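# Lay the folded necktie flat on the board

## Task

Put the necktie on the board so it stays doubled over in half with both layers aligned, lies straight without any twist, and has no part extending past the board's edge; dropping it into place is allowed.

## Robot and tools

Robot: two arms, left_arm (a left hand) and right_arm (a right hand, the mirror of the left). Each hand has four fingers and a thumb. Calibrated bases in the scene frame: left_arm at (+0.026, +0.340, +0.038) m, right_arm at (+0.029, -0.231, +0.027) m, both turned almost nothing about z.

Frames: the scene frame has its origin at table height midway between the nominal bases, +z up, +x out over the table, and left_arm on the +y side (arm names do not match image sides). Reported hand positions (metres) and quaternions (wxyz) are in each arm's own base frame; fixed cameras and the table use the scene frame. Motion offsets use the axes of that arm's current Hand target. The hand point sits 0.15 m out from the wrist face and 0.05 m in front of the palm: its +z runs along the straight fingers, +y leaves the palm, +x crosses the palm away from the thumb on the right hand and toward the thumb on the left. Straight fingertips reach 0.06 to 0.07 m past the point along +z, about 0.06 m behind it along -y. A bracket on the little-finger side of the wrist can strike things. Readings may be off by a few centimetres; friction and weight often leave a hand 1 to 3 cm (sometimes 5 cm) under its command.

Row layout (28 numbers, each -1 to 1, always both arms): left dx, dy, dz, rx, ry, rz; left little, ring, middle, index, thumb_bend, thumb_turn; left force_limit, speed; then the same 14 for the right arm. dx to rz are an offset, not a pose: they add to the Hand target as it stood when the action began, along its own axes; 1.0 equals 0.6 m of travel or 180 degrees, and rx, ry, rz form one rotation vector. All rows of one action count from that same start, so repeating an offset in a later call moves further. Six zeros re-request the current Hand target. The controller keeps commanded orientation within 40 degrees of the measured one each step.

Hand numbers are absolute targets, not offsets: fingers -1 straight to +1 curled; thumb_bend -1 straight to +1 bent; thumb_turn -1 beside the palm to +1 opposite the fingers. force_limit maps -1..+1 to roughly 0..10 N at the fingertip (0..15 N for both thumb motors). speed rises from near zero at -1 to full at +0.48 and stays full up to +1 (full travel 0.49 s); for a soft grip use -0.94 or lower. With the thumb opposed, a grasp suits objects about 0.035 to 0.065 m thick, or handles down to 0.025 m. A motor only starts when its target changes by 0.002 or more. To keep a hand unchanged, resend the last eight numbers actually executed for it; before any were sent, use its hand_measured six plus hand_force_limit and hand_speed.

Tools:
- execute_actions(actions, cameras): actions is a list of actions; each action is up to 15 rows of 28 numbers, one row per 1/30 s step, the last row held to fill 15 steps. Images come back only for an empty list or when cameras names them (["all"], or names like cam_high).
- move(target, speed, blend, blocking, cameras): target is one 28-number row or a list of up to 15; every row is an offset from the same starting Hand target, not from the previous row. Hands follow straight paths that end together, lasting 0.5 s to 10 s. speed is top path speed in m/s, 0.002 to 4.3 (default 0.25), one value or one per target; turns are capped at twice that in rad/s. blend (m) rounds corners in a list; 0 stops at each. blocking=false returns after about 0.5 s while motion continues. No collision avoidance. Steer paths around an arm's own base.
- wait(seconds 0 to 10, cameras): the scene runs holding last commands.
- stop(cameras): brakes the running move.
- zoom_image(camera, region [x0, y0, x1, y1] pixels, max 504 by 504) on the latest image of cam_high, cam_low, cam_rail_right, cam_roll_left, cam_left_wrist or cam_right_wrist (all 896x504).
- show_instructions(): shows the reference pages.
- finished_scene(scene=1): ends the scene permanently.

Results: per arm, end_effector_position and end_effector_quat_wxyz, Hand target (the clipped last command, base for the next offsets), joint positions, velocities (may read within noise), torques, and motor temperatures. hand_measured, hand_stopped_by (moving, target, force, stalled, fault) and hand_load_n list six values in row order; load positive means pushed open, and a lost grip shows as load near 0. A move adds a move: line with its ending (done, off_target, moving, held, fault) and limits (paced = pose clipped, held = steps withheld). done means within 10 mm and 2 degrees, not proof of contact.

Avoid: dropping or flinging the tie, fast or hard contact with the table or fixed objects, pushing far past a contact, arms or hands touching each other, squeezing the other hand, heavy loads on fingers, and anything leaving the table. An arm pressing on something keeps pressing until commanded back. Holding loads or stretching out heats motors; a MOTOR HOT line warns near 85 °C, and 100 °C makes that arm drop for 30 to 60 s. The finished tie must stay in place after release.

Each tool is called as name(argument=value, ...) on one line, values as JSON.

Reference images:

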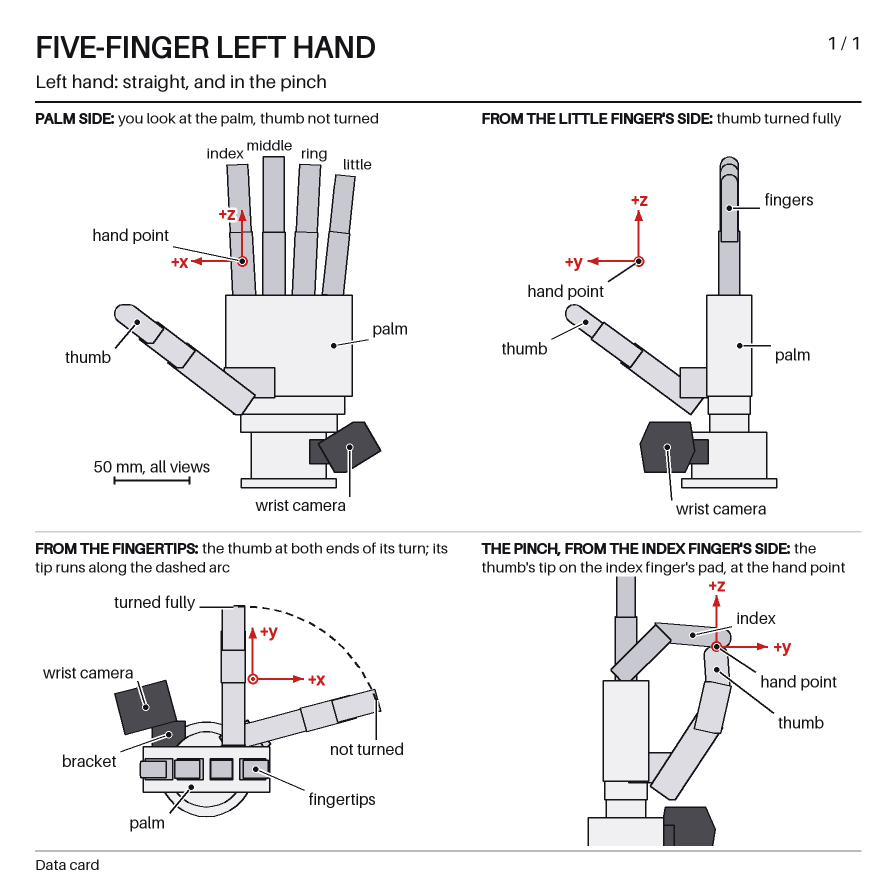

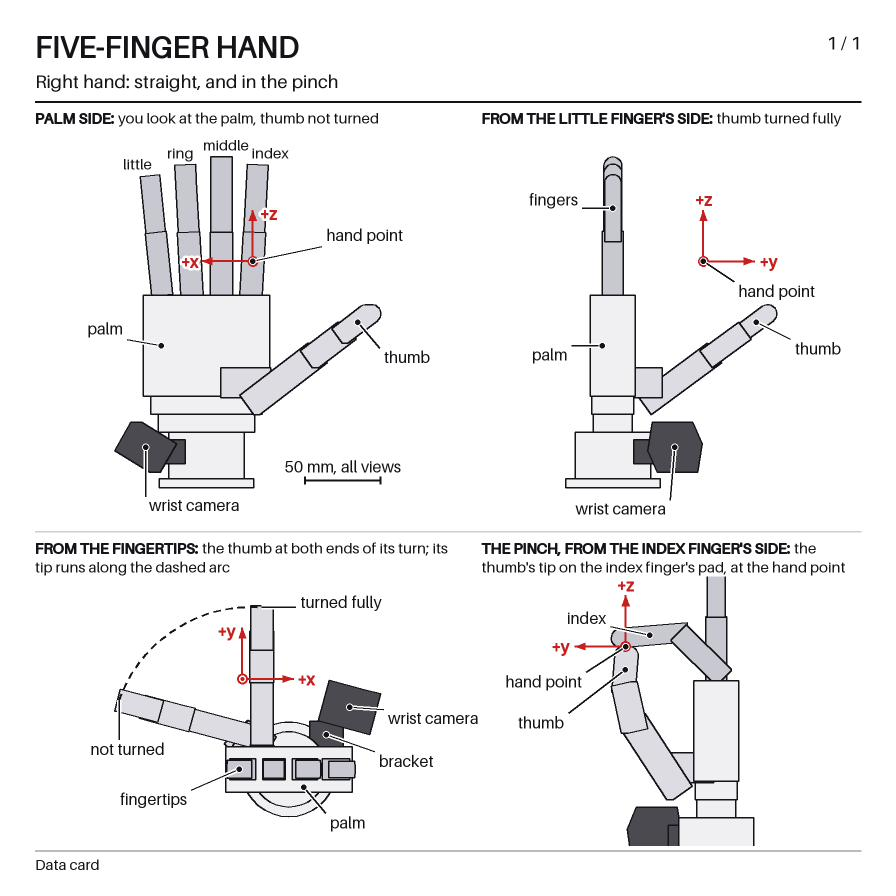

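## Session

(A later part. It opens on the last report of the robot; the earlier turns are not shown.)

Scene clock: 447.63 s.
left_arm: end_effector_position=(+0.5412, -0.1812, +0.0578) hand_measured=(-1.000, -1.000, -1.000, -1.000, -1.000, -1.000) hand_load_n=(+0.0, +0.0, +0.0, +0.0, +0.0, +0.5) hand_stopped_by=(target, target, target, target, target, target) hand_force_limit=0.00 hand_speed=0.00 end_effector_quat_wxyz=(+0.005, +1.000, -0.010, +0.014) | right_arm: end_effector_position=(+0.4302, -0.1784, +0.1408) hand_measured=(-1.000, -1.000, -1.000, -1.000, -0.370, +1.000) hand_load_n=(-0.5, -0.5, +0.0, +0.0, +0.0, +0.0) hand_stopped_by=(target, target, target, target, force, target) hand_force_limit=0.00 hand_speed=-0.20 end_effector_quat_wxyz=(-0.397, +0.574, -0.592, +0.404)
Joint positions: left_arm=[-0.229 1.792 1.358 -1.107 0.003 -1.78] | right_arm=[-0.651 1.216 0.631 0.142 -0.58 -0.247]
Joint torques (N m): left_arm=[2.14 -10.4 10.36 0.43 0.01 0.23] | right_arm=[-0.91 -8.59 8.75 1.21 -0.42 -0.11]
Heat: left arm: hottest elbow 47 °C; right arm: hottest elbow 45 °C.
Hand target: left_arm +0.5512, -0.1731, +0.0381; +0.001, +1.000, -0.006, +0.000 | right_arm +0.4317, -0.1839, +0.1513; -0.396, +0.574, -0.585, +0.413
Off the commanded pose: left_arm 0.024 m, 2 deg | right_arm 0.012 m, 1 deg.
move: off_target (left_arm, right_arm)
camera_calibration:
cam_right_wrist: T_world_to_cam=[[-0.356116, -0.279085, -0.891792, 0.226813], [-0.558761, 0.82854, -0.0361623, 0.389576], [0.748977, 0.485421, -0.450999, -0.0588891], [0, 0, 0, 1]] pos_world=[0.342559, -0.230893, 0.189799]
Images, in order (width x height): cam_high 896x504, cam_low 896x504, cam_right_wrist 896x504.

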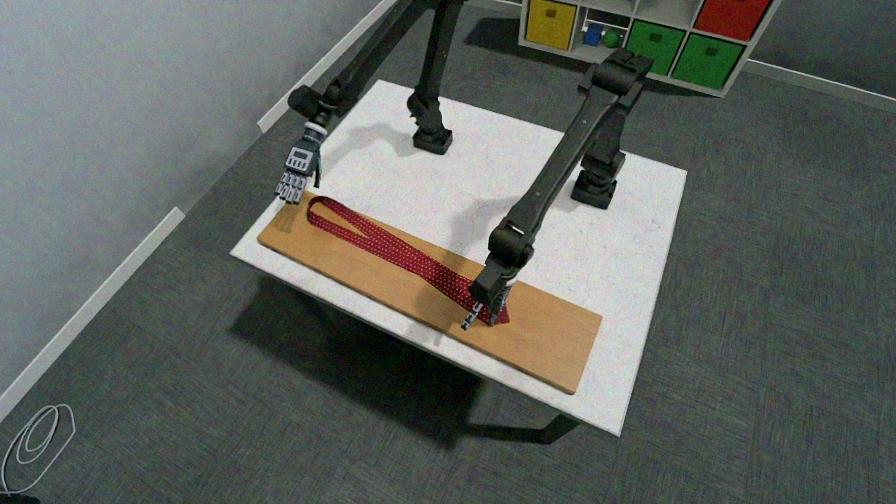

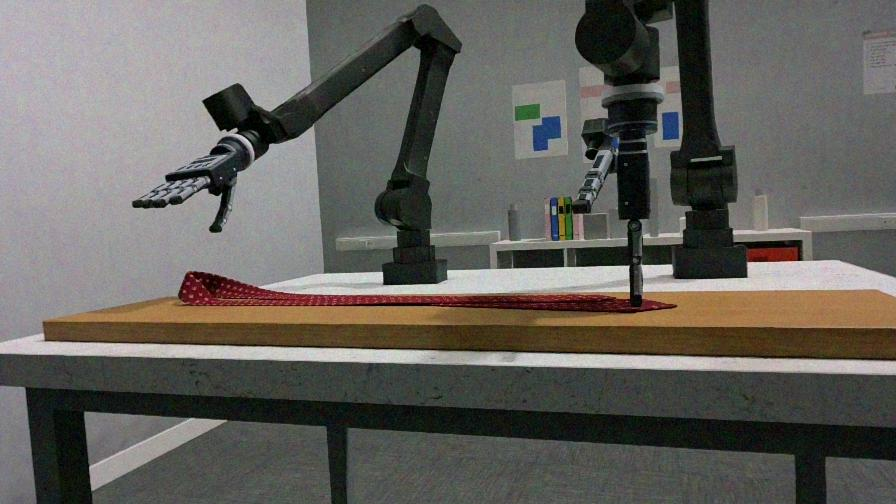

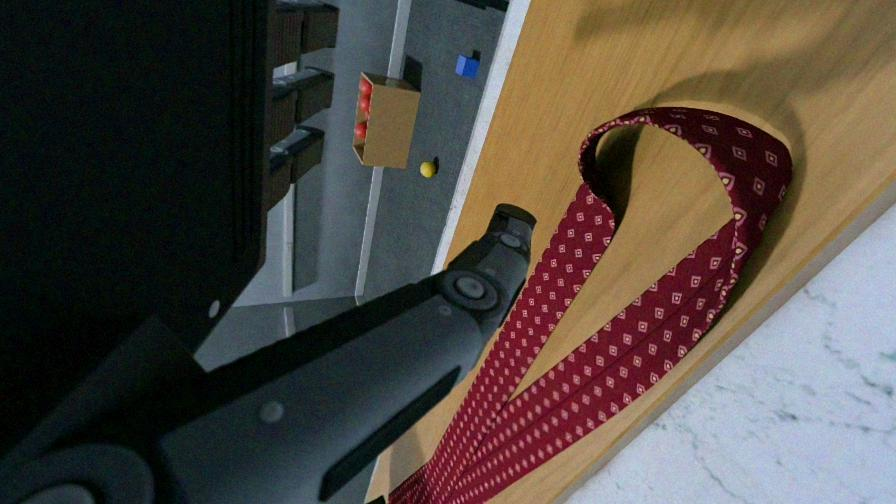

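move(target=[[0,0,0,0,0,0,-1,-1,-1,-1,-1,-1,0,0,-0.2182,-0.1155,-0.1687,-0.389,0,0,-1,-1,-1,-1,0.0,1,0,-0.2],[0,0,0,0,0,0,-1,-1,-1,-1,-1,-1,0,0,-0.2207,0.1034,-0.0885,-0.389,0,0,-1,-1,-1,-1,0.0,1,0,-0.2]], speed=0.2, cameras=["cam_right_wrist","cam_high","cam_rail_right"])

zoom_image(camera="cam_high", region=[260, 150, 420, 280])

zoom_image(camera="cam_rail_right", region=[300, 340, 540, 504])

Scene clock: 455.57 s.
left_arm: end_effector_position=(+0.5412, -0.1812, +0.0578) hand_measured=(-1.000, -1.000, -1.000, -1.000, -1.000, -1.000) hand_load_n=(+0.0, +0.0, +0.0, +0.0, +0.0, +0.0) hand_stopped_by=(target, target, target, target, target, target) hand_force_limit=0.00 hand_speed=0.00 end_effector_quat_wxyz=(+0.005, +1.000, -0.010, +0.014) | right_arm: end_effector_position=(+0.3596, -0.0510, +0.1098) hand_measured=(-1.000, -1.000, -1.000, -1.000, -0.370, +1.000) hand_load_n=(+0.0, +0.0, +0.0, +0.0, +0.0, +0.0) hand_stopped_by=(target, target, target, target, force, target) hand_force_limit=0.00 hand_speed=-0.20 end_effector_quat_wxyz=(+0.007, +0.699, -0.715, -0.004)
Joint positions: left_arm=[-0.229 1.792 1.358 -1.107 0.003 -1.78] | right_arm=[-0.192 1.528 1.168 -1.224 0.007 -0.169]
Joint torques (N m): left_arm=[2.14 -10.34 10.35 0.43 0.01 0.23] | right_arm=[1.61 -11.58 7.34 0.59 0.14 0.09]
Heat: left arm: hottest elbow 47 °C; right arm: hottest elbow 45 °C.
Hand target: left_arm +0.5512, -0.1731, +0.0381; +0.001, +1.000, -0.006, +0.000 | right_arm +0.3641, -0.0500, +0.1098; +0.005, +0.698, -0.716, +0.003
Off the commanded pose: left_arm 0.024 m, 2 deg | right_arm 0.005 m, 1 deg.
move: off_target (left_arm)
camera_calibration:
cam_right_wrist: T_world_to_cam=[[-0.961693, -0.273217, 0.0223163, 0.327221], [-0.22107, 0.821119, 0.526205, 0.0599461], [-0.162093, 0.501114, -0.850065, 0.2904], [0, 0, 0, 1]] pos_world=[0.37501, -0.105344, 0.208013]
Images, in order (width x height): cam_high 896x504, cam_rail_right 896x504, cam_right_wrist 896x504.

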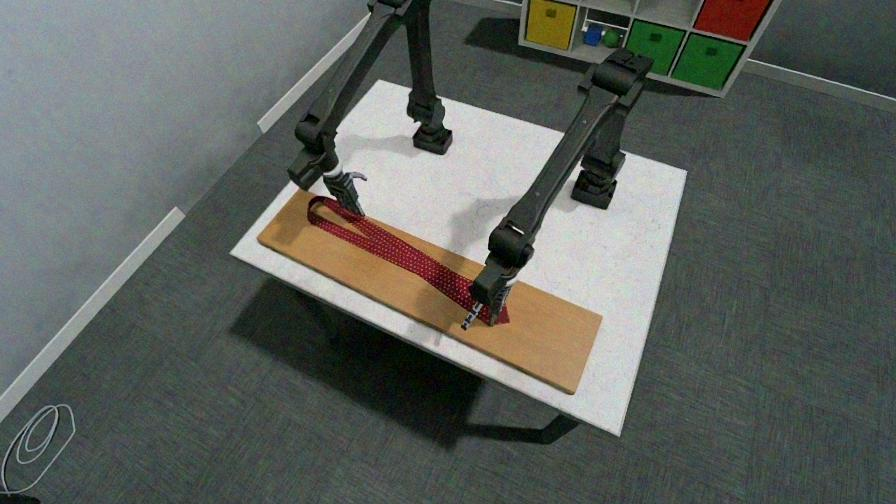

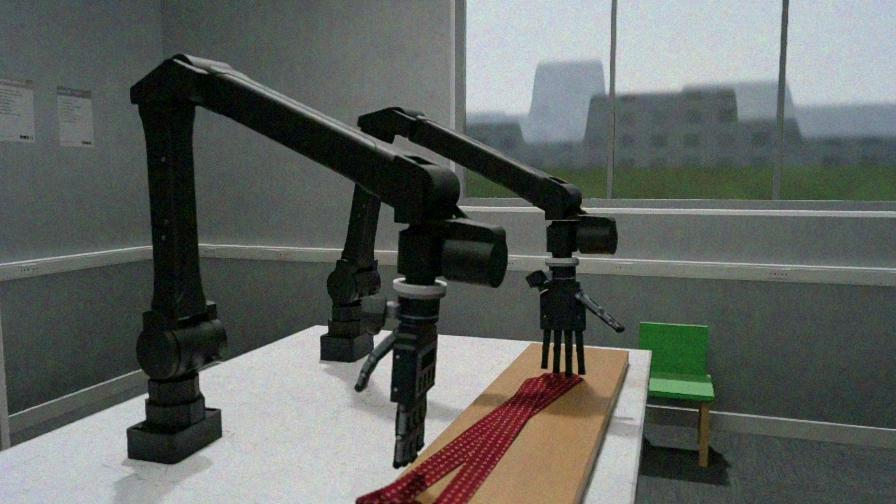

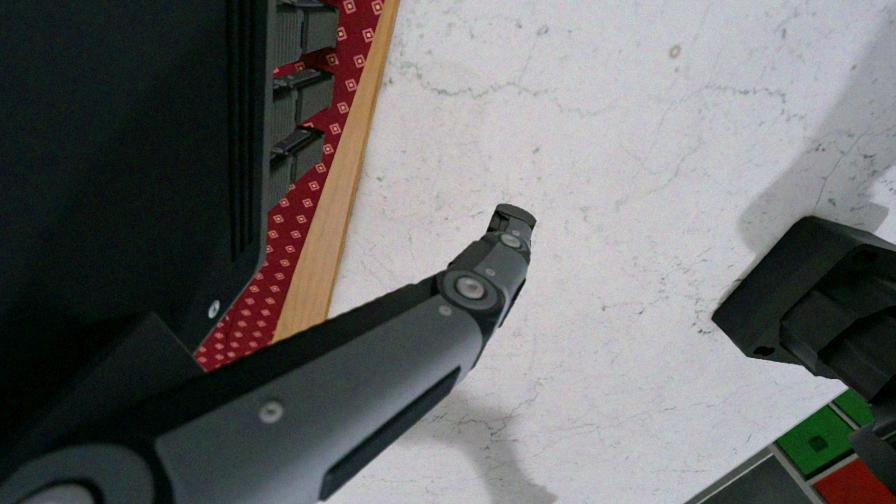

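Scaled by 3.150 from the camera's 896x504 image, which has a finer 1280x720 frame.

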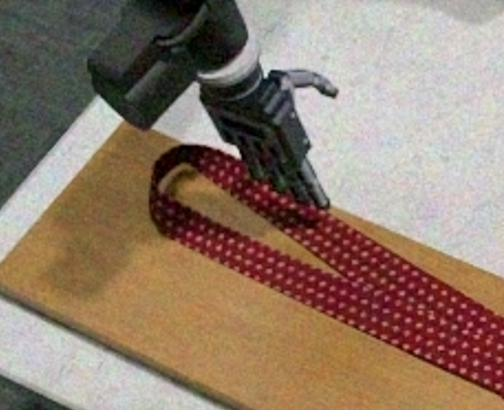

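Scaled by 2.100 from the camera's 896x504 image, which has a finer 1280x720 frame.

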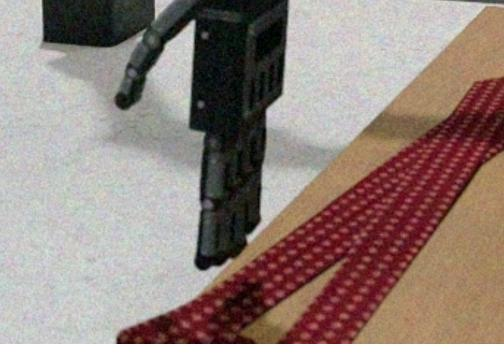

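move(target=[[0,0,-0.04,0,0,0,-1,-1,-1,-1,-1,-1,0,0,0,-0.0067,0.0805,0,0,0,-1,-1,-1,-1,0.0,1,0,-0.2],[-0.02,-0.10,-0.17,0,0,0,-1,-1,-1,-1,-1,-1,0,0,0,-0.0067,0.0805,0,0,0,-1,-1,-1,-1,0.0,1,0,-0.2]], speed=[0.05,0.12], cameras=["cam_right_wrist","cam_high","cam_left_wrist","cam_roll_left"])

zoom_image(camera="cam_high", region=[260, 150, 560, 350])

zoom_image(camera="cam_left_wrist", region=[200, 0, 640, 250])

Scene clock: 459.53 s.
left_arm: end_effector_position=(+0.5258, -0.1175, +0.1208) hand_measured=(-1.000, -1.000, -1.000, -1.000, -1.000, -1.000) hand_load_n=(+0.0, +0.0, +0.0, +0.0, -0.5, +0.0) hand_stopped_by=(target, target, target, target, target, target) hand_force_limit=0.00 hand_speed=0.00 end_effector_quat_wxyz=(-0.001, +1.000, -0.006, -0.019) | right_arm: end_effector_position=(+0.3660, -0.0523, +0.0840) hand_measured=(-1.000, -1.000, -1.000, -1.000, -0.370, +1.000) hand_load_n=(+0.0, +0.0, -6.0, +0.0, +0.0, +0.0) hand_stopped_by=(target, target, target, target, force, target) hand_force_limit=0.00 hand_speed=-0.20 end_effector_quat_wxyz=(-0.001, +0.699, -0.715, +0.008)
Joint positions: left_arm=[-0.112 1.712 1.431 -1.329 0.003 -1.671] | right_arm=[-0.192 1.551 1.126 -1.133 0.007 -0.169]
Joint torques (N m): left_arm=[1.67 -14.33 11.82 -0.05 -0.01 0.24] | right_arm=[0.5 -8.12 5.31 1.96 0.12 0.09]
Heat: left arm: hottest elbow 48 °C; right arm: hottest elbow 45 °C.
Hand target: left_arm +0.5399, -0.1126, +0.1400; +0.001, +1.000, -0.006, +0.000 | right_arm +0.3679, -0.0506, +0.0615; +0.005, +0.698, -0.716, +0.003
Off the commanded pose: left_arm 0.024 m, 2 deg | right_arm 0.023 m, 1 deg.
move: off_target (left_arm, right_arm)
camera_calibration:
cam_left_wrist: T_world_to_cam=[[0.279267, 0.959773, -0.0290936, -0.0275548], [0.837925, -0.228792, 0.495515, -0.529622], [0.468926, -0.162759, -0.868112, -0.0436209], [0, 0, 0, 1]] pos_world=[0.471934, -0.101827, 0.223766]
cam_right_wrist: T_world_to_cam=[[-0.961965, -0.273164, -0.00220283, 0.335812], [-0.235126, 0.823853, 0.515735, 0.0821055], [-0.139065, 0.496637, -0.856745, 0.262059], [0, 0, 0, 1]] pos_world=[0.378788, -0.106059, 0.182913]
Images, in order (width x height): cam_high 896x504, cam_roll_left 896x504, cam_left_wrist 896x504, cam_right_wrist 896x504.

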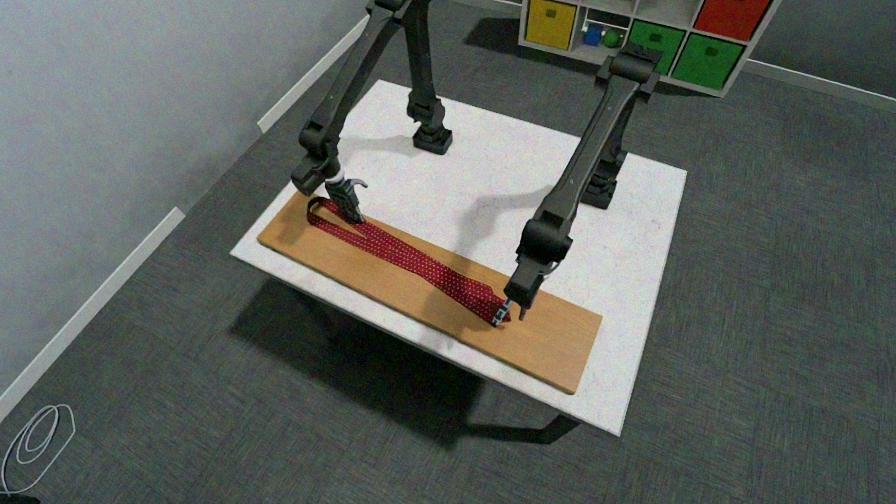

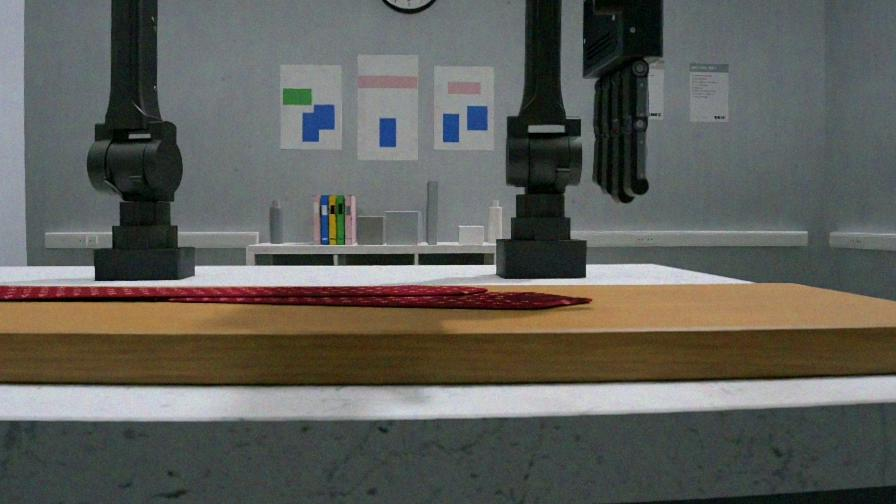

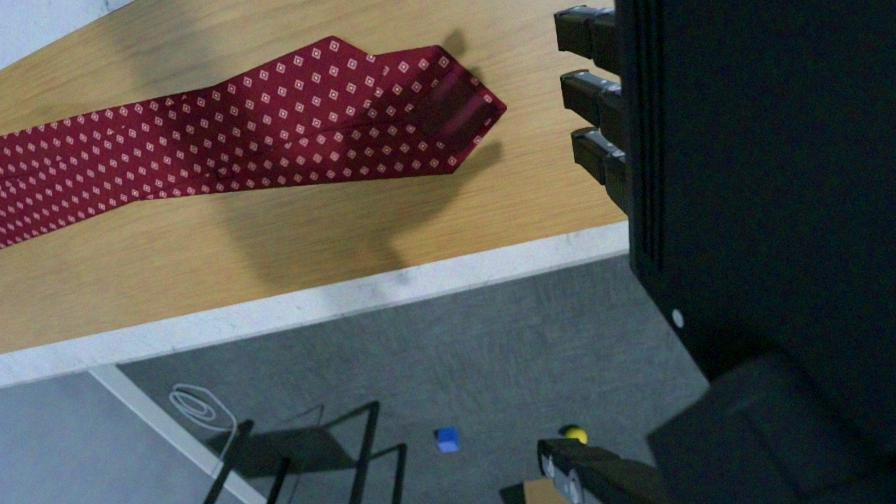

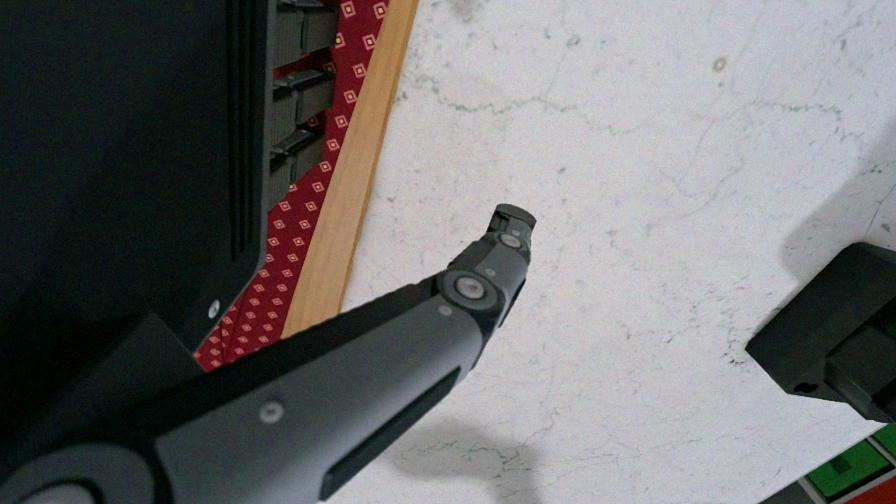

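Scaled by 1.680 from the camera's 896x504 image, which has a finer 1280x720 frame.

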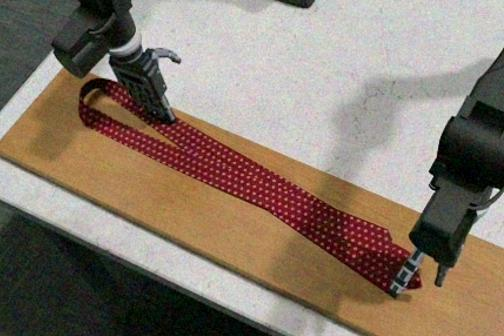

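Scaled by 1.145 from the camera's 896x504 image, which has a finer 1280x720 frame.

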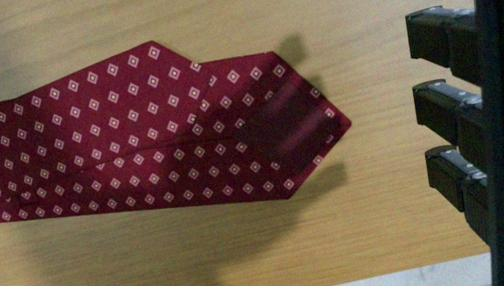

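move(target=[-0.1205,0.2305,0.0833,0,0,0,1,1,-1,-1,-1,-1,0,0,0,0,-0.015,0,0,0,-1,-1,-1,-1,0.0,1,0,-0.2], speed=[0.12], cameras=["cam_high","cam_left_wrist"])

zoom_image(camera="cam_high", region=[400, 230, 540, 350])

Scene clock: 464.03 s.
left_arm: end_effector_position=(+0.4660, -0.2454, +0.0849) hand_measured=(+1.000, +1.000, -1.000, -1.000, -1.000, -1.000) hand_load_n=(+0.0, +0.0, +0.0, +0.0, +0.0, +0.0) hand_stopped_by=(target, target, target, target, target, target) hand_force_limit=0.00 hand_speed=0.00 end_effector_quat_wxyz=(-0.002, +1.000, -0.006, -0.009) | right_arm: end_effector_position=(+0.3660, -0.0523, +0.0841) hand_measured=(-1.000, -1.000, -1.000, -1.000, -0.370, +1.000) hand_load_n=(+0.0, +0.5, -5.5, +0.0, +0.0, +0.0) hand_stopped_by=(target, target, target, target, force, target) hand_force_limit=0.00 hand_speed=-0.20 end_effector_quat_wxyz=(-0.001, +0.699, -0.715, +0.008)
Joint positions: left_arm=[-0.399 1.667 1.272 -1.194 0.003 -1.957] | right_arm=[-0.192 1.55 1.126 -1.133 0.007 -0.169]
Joint torques (N m): left_arm=[0.03 -13.8 8.27 0.81 0.04 0.02] | right_arm=[0.26 -8.88 6.43 0.91 0.17 0.02]
Heat: left arm: hottest elbow 49 °C; right arm: hottest elbow 44 °C.
Hand target: left_arm +0.4661, -0.2503, +0.0903; +0.001, +1.000, -0.005, +0.000 | right_arm +0.3679, -0.0505, +0.0705; +0.005, +0.698, -0.716, +0.003
Off the commanded pose: left_arm 0.007 m, 1 deg | right_arm 0.014 m, 1 deg.
move: off_target (right_arm)
camera_calibration:
cam_left_wrist: T_world_to_cam=[[0.280202, 0.959724, -0.0204085, 0.109609], [0.827238, -0.230626, 0.512338, -0.487915], [0.486996, -0.16044, -0.858542, -0.0761252], [0, 0, 0, 1]] pos_world=[0.409982, -0.229934, 0.186858]
Images, in order (width x height): cam_high 896x504, cam_left_wrist 896x504.

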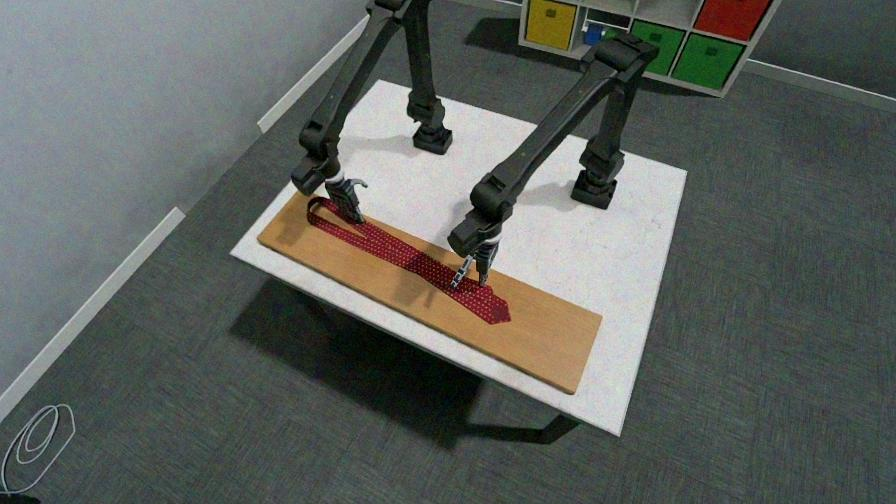

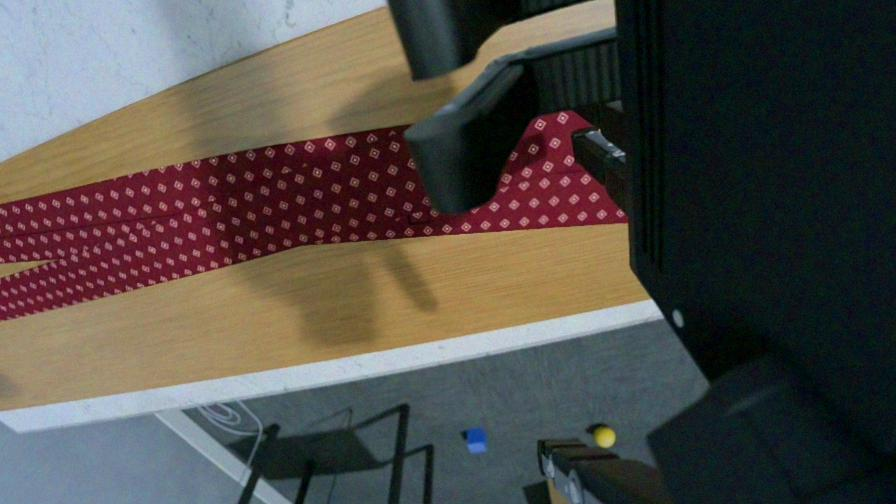

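Scaled by 3.600 from the camera's 896x504 image, which has a finer 1280x720 frame.

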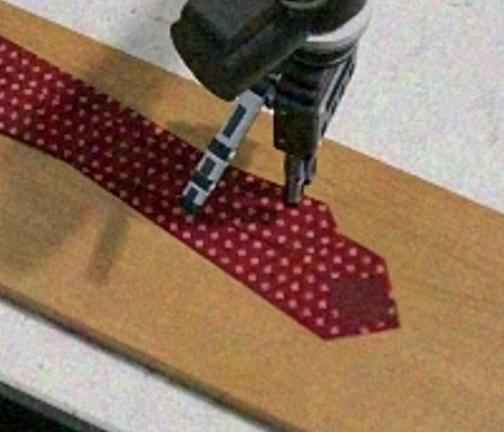

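move(target=[[0,0,0.0838,0,0,0,1,1,-1,-1,-1,-1,0,0,0,0,0,0,0,0,-1,-1,-1,-1,0.0,1,0,-0.2],[0.04,-0.075,0.0838,0,0,0,1,1,-1,-1,-1,-1,0,0,0,0,0,0,0,0,-1,-1,-1,-1,0.0,1,0,-0.2]], speed=[0.05,0.05], cameras=["cam_high","cam_left_wrist","cam_roll_left"])

zoom_image(camera="cam_high", region=[260, 150, 560, 350])

zoom_image(camera="cam_roll_left", region=[380, 180, 660, 320])

Scene clock: 467.57 s.
left_arm: end_effector_position=(+0.4798, -0.2180, +0.0590) hand_measured=(+1.000, +1.000, -1.000, -1.000, -1.000, -1.000) hand_load_n=(+0.0, +0.0, -2.5, +0.0, +0.0, +0.0) hand_stopped_by=(target, target, target, target, target, target) hand_force_limit=0.00 hand_speed=0.00 end_effector_quat_wxyz=(+0.009, +1.000, -0.015, +0.012) | right_arm: end_effector_position=(+0.3660, -0.0523, +0.0841) hand_measured=(-1.000, -1.000, -1.000, -1.000, -0.370, +1.000) hand_load_n=(+0.0, +0.0, -5.5, +0.5, +0.0, +0.0) hand_stopped_by=(target, target, target, target, force, target) hand_force_limit=0.00 hand_speed=-0.20 end_effector_quat_wxyz=(-0.001, +0.699, -0.715, +0.008)
Joint positions: left_arm=[-0.33 1.679 1.205 -1.069 0.01 -1.872] | right_arm=[-0.192 1.55 1.126 -1.133 0.007 -0.169]
Joint torques (N m): left_arm=[2.84 -9 9.36 0.8 -0.23 0.21] | right_arm=[0.67 -8.41 6.2 1.02 0.17 0.1]
Heat: left arm: hottest elbow 48 °C; right arm: hottest elbow 44 °C.
Hand target: left_arm +0.4905, -0.2055, +0.0398; +0.001, +1.000, -0.006, +0.000 | right_arm +0.3679, -0.0505, +0.0705; +0.005, +0.698, -0.716, +0.003
Off the commanded pose: left_arm 0.025 m, 2 deg | right_arm 0.014 m, 1 deg.
move: off_target (left_arm, right_arm)
camera_calibration:
cam_left_wrist: T_world_to_cam=[[0.297319, 0.954302, -0.0301368, 0.0701637], [0.801574, -0.232338, 0.550907, -0.470088], [0.51873, -0.187952, -0.834023, -0.12341], [0, 0, 0, 1]] pos_world=[0.419966, -0.199372, 0.158162]
Images, in order (width x height): cam_high 896x504, cam_roll_left 896x504, cam_left_wrist 896x504.

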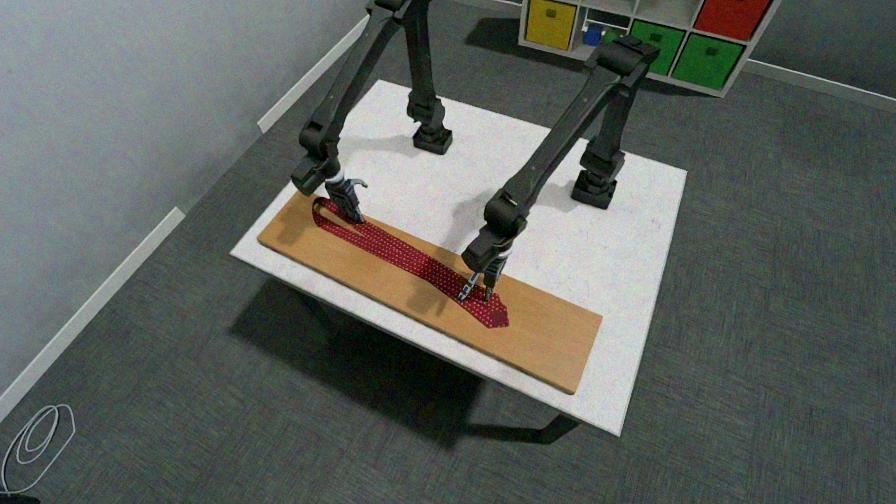

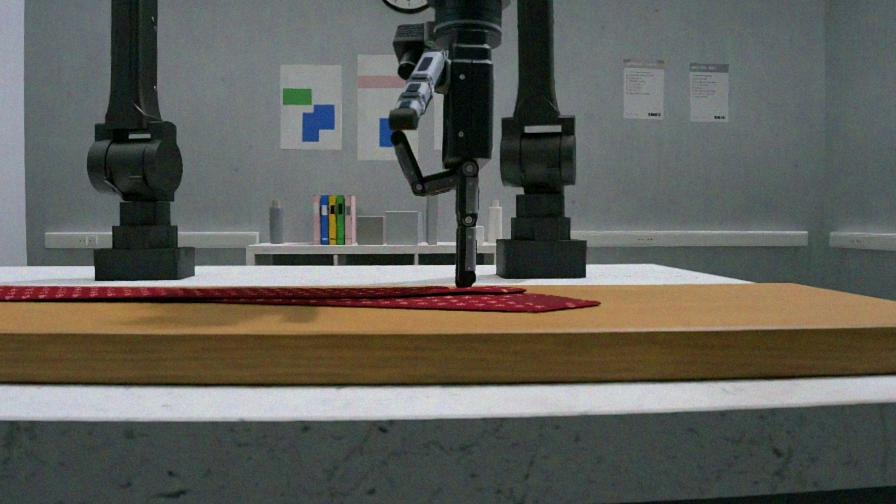

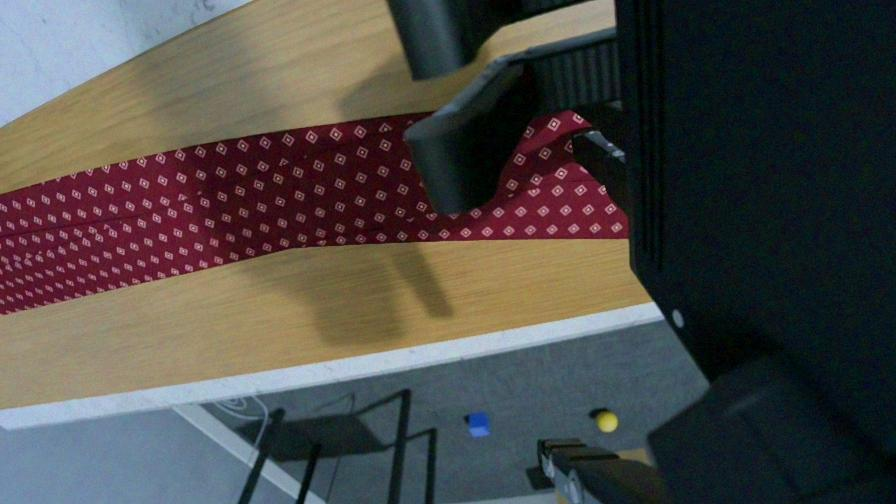

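Scaled by 1.680 from the camera's 896x504 image, which has a finer 1280x720 frame.

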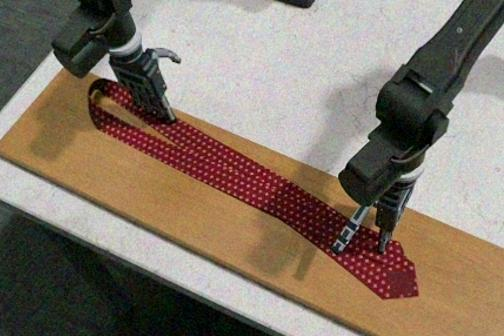

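Scaled by 1.800 from the camera's 896x504 image, which has a finer 1280x720 frame.

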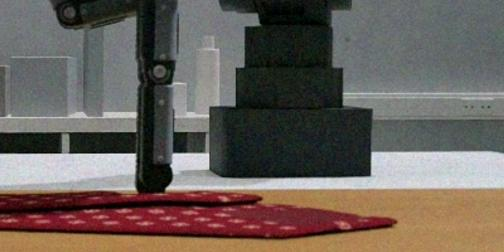

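move(target=[[0.012,-0.075,0.002,0,0,0,1,1,-1,-1,-1,-1,0,0,0,0,0,0,0,0,-1,-1,-1,-1,0.0,1,0,-0.2]], speed=[0.05], cameras=["cam_high","cam_left_wrist","cam_roll_left"])

zoom_image(camera="cam_high", region=[260, 150, 560, 350])

zoom_image(camera="cam_roll_left", region=[380, 180, 660, 320])

Scene clock: 469.53 s.
left_arm: end_effector_position=(+0.4930, -0.1739, +0.0590) hand_measured=(+1.000, +1.000, -1.000, -1.000, -1.000, -1.000) hand_load_n=(+0.0, +0.0, -2.5, -0.5, +0.0, +0.0) hand_stopped_by=(target, target, target, target, target, target) hand_force_limit=0.00 hand_speed=0.00 end_effector_quat_wxyz=(+0.008, +1.000, -0.013, +0.012) | right_arm: end_effector_position=(+0.3660, -0.0523, +0.0841) hand_measured=(-1.000, -1.000, -1.000, -1.000, -0.370, +1.000) hand_load_n=(+0.0, +0.0, -5.5, +0.0, +0.0, +0.0) hand_stopped_by=(target, target, target, target, force, target) hand_force_limit=0.00 hand_speed=-0.20 end_effector_quat_wxyz=(-0.001, +0.699, -0.715, +0.008)
Joint positions: left_arm=[-0.233 1.679 1.205 -1.069 0.011 -1.778] | right_arm=[-0.192 1.55 1.126 -1.133 0.007 -0.169]
Joint torques (N m): left_arm=[2.55 -9.58 8.35 1.02 -0.29 0.22] | right_arm=[0.26 -8.41 6.31 1.02 0.12 0.08]
Heat: left arm: hottest elbow 48 °C; right arm: hottest elbow 44 °C.
Hand target: left_arm +0.4982, -0.1607, +0.0386; +0.001, +1.000, -0.006, +0.000 | right_arm +0.3679, -0.0505, +0.0705; +0.005, +0.698, -0.716, +0.003
Off the commanded pose: left_arm 0.025 m, 2 deg | right_arm 0.014 m, 1 deg.
move: off_target (left_arm, right_arm)
camera_calibration:
cam_left_wrist: T_world_to_cam=[[0.294887, 0.95509, -0.0290747, 0.0254123], [0.801317, -0.230605, 0.552007, -0.470046], [0.520511, -0.186078, -0.833332, -0.122576], [0, 0, 0, 1]] pos_world=[0.432964, -0.155475, 0.158061]
Images, in order (width x height): cam_high 896x504, cam_roll_left 896x504, cam_left_wrist 896x504.

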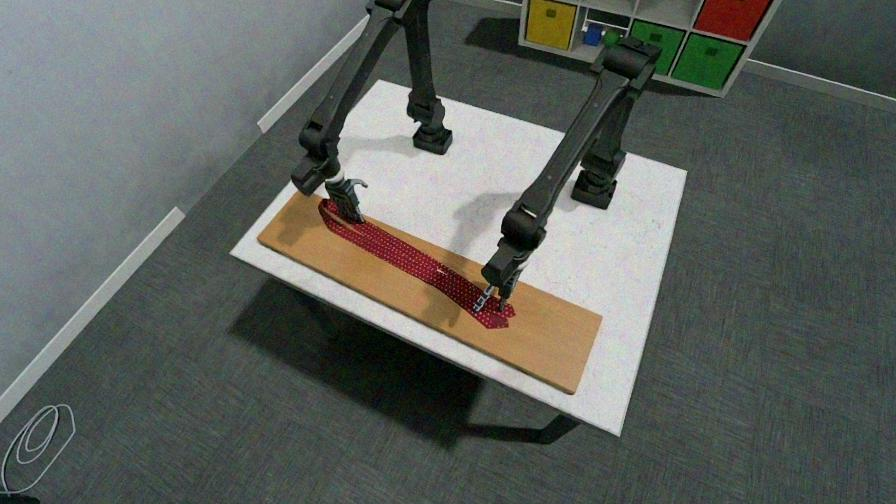

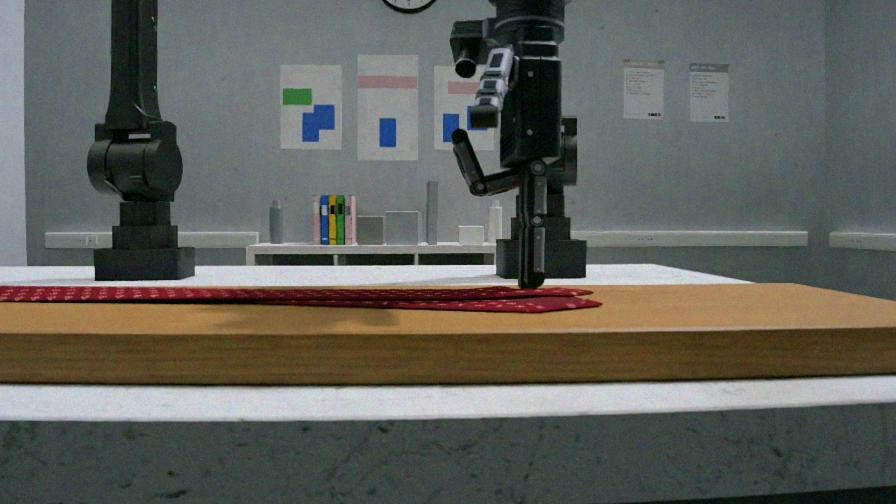

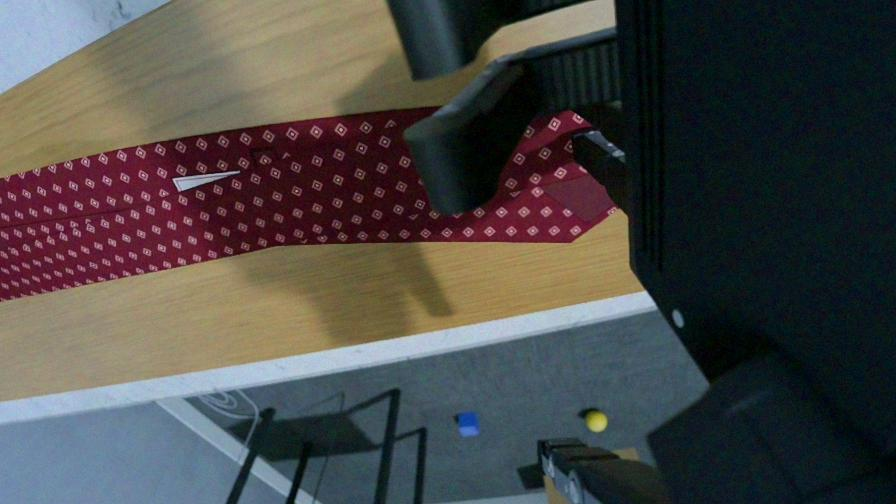

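Scaled by 1.680 from the camera's 896x504 image, which has a finer 1280x720 frame.

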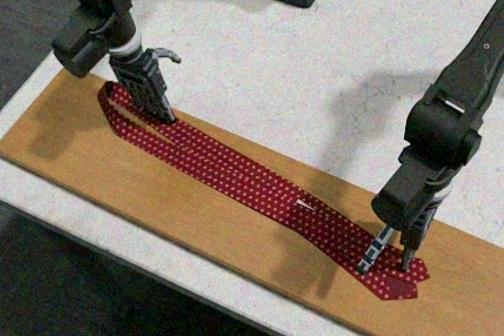

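Scaled by 1.800 from the camera's 896x504 image, which has a finer 1280x720 frame.

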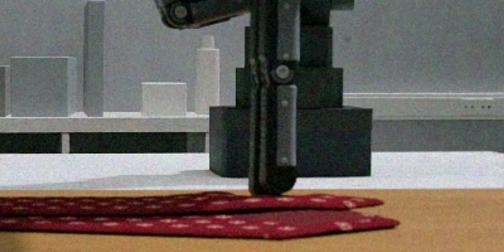

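move(target=[0,0,0,0,0,0,1,1,-1,-1,-1,-1,0,0,0.0,0.08,-0.20,0,0,0,-1,-1,-1,-1,0.0,1,0,-0.2], speed=0.15, cameras=["cam_high","cam_right_wrist","cam_rail_right","cam_low"])

zoom_image(camera="cam_high", region=[260, 150, 560, 350])

zoom_image(camera="cam_high", region=[290, 180, 410, 260])

zoom_image(camera="cam_rail_right", region=[340, 340, 600, 504])

Scene clock: 472.77 s.
left_arm: end_effector_position=(+0.4935, -0.1733, +0.0591) hand_measured=(+1.000, +1.000, -1.000, -1.000, -1.000, -1.000) hand_load_n=(+0.0, +0.0, -1.5, +0.0, +0.0, +0.0) hand_stopped_by=(target, target, target, target, target, target) hand_force_limit=0.00 hand_speed=0.00 end_effector_quat_wxyz=(+0.009, +1.000, -0.013, +0.013) | right_arm: end_effector_position=(+0.3070, -0.0415, +0.1730) hand_measured=(-1.000, -1.000, -1.000, -1.000, -0.370, +1.000) hand_load_n=(+0.0, +0.0, +0.0, +0.0, +0.0, +0.0) hand_stopped_by=(target, target, target, target, force, target) hand_force_limit=0.00 hand_speed=-0.20 end_effector_quat_wxyz=(+0.017, +0.698, -0.715, -0.017)
Joint positions: left_arm=[-0.232 1.679 1.205 -1.068 0.011 -1.777] | right_arm=[-0.193 1.369 1.165 -1.415 0.008 -0.169]
Joint torques (N m): left_arm=[2.49 -9.52 8.34 0.99 -0.28 0.22] | right_arm=[-1.61 -9.17 11.29 -0.09 0.15 -0.11]
Heat: left arm: hottest elbow 48 °C; right arm: hottest elbow 44 °C.
Hand target: left_arm +0.4982, -0.1606, +0.0386; +0.001, +1.000, -0.006, +0.000 | right_arm +0.3202, -0.0479, +0.1906; +0.005, +0.698, -0.716, +0.003
Off the commanded pose: left_arm 0.024 m, 2 deg | right_arm 0.023 m, 3 deg.
move: off_target (left_arm, right_arm)
camera_calibration:
cam_right_wrist: T_world_to_cam=[[-0.960977, -0.27162, 0.0524034, 0.272451], [-0.201958, 0.818328, 0.5381, -0.000861098], [-0.189042, 0.506518, -0.84125, 0.337865], [0, 0, 0, 1]] pos_world=[0.325516, -0.0964269, 0.270415]
Images, in order (width x height): cam_high 896x504, cam_low 896x504, cam_rail_right 896x504, cam_right_wrist 896x504.

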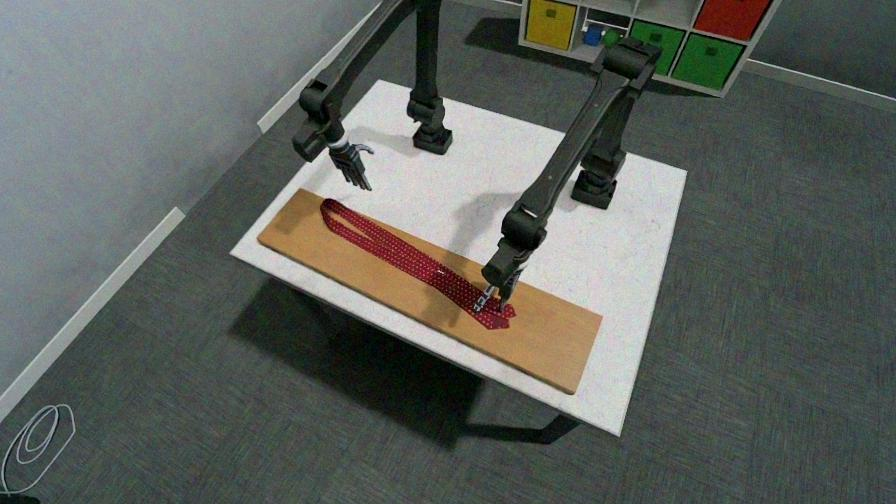

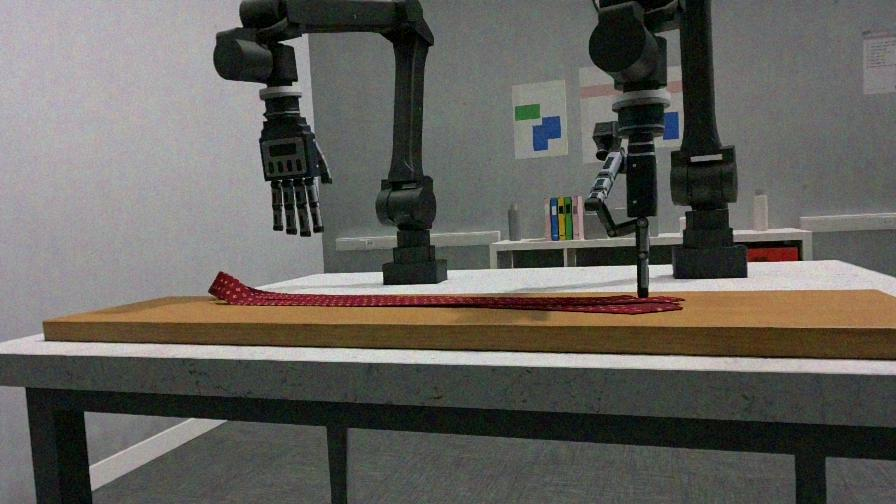

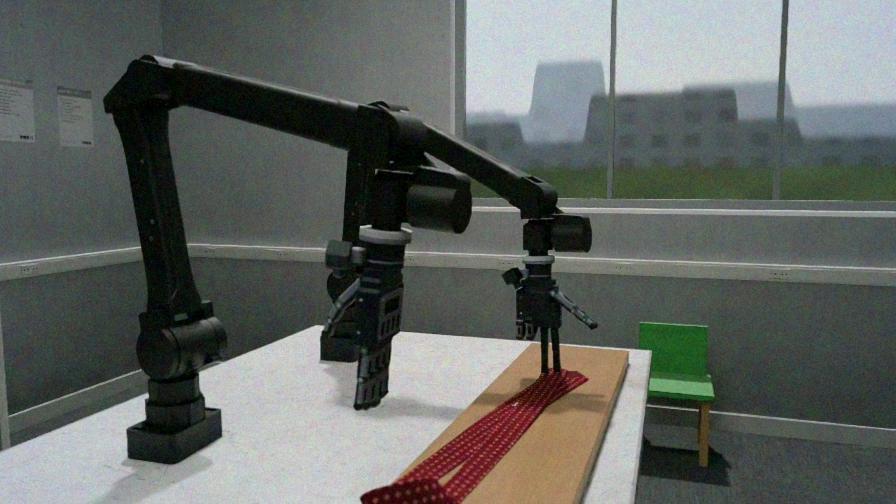

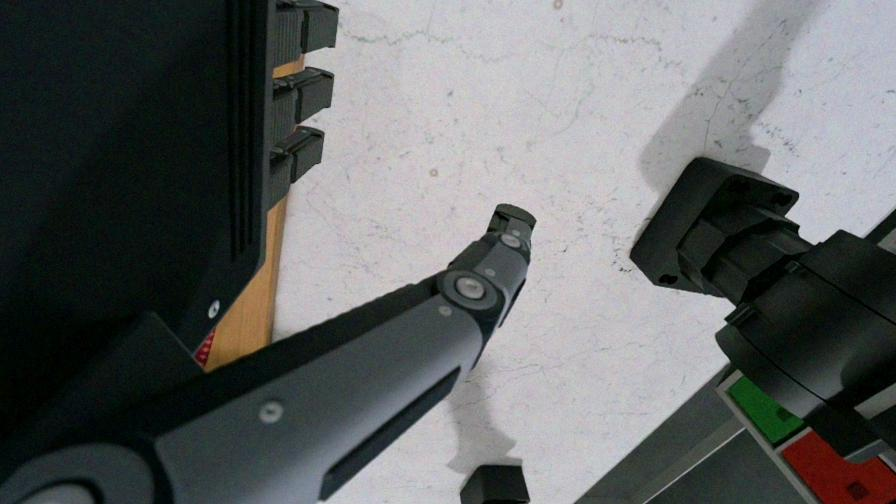

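Scaled by 1.680 from the camera's 896x504 image, which has a finer 1280x720 frame.

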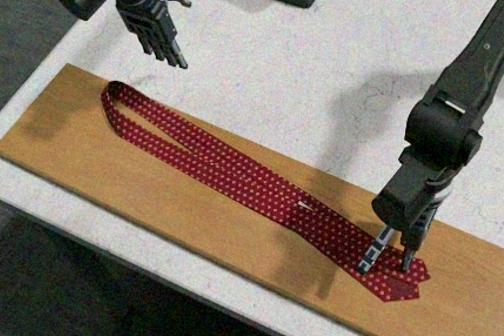

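Scaled by 4.200 from the camera's 896x504 image, which has a finer 1280x720 frame.

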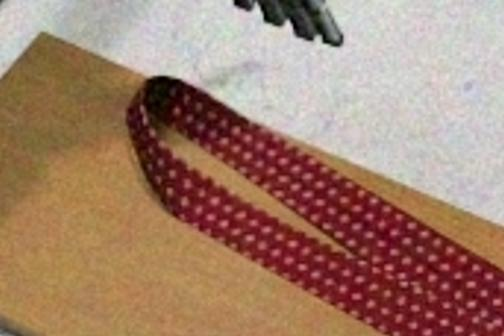

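Scaled by 1.938 from the camera's 896x504 image, which has a finer 1280x720 frame.

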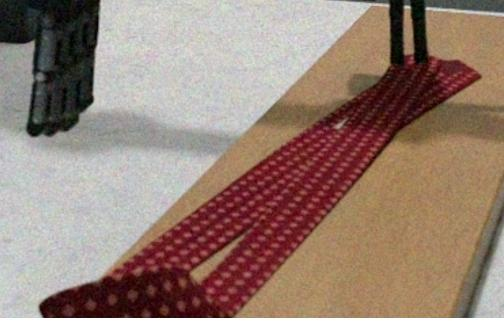

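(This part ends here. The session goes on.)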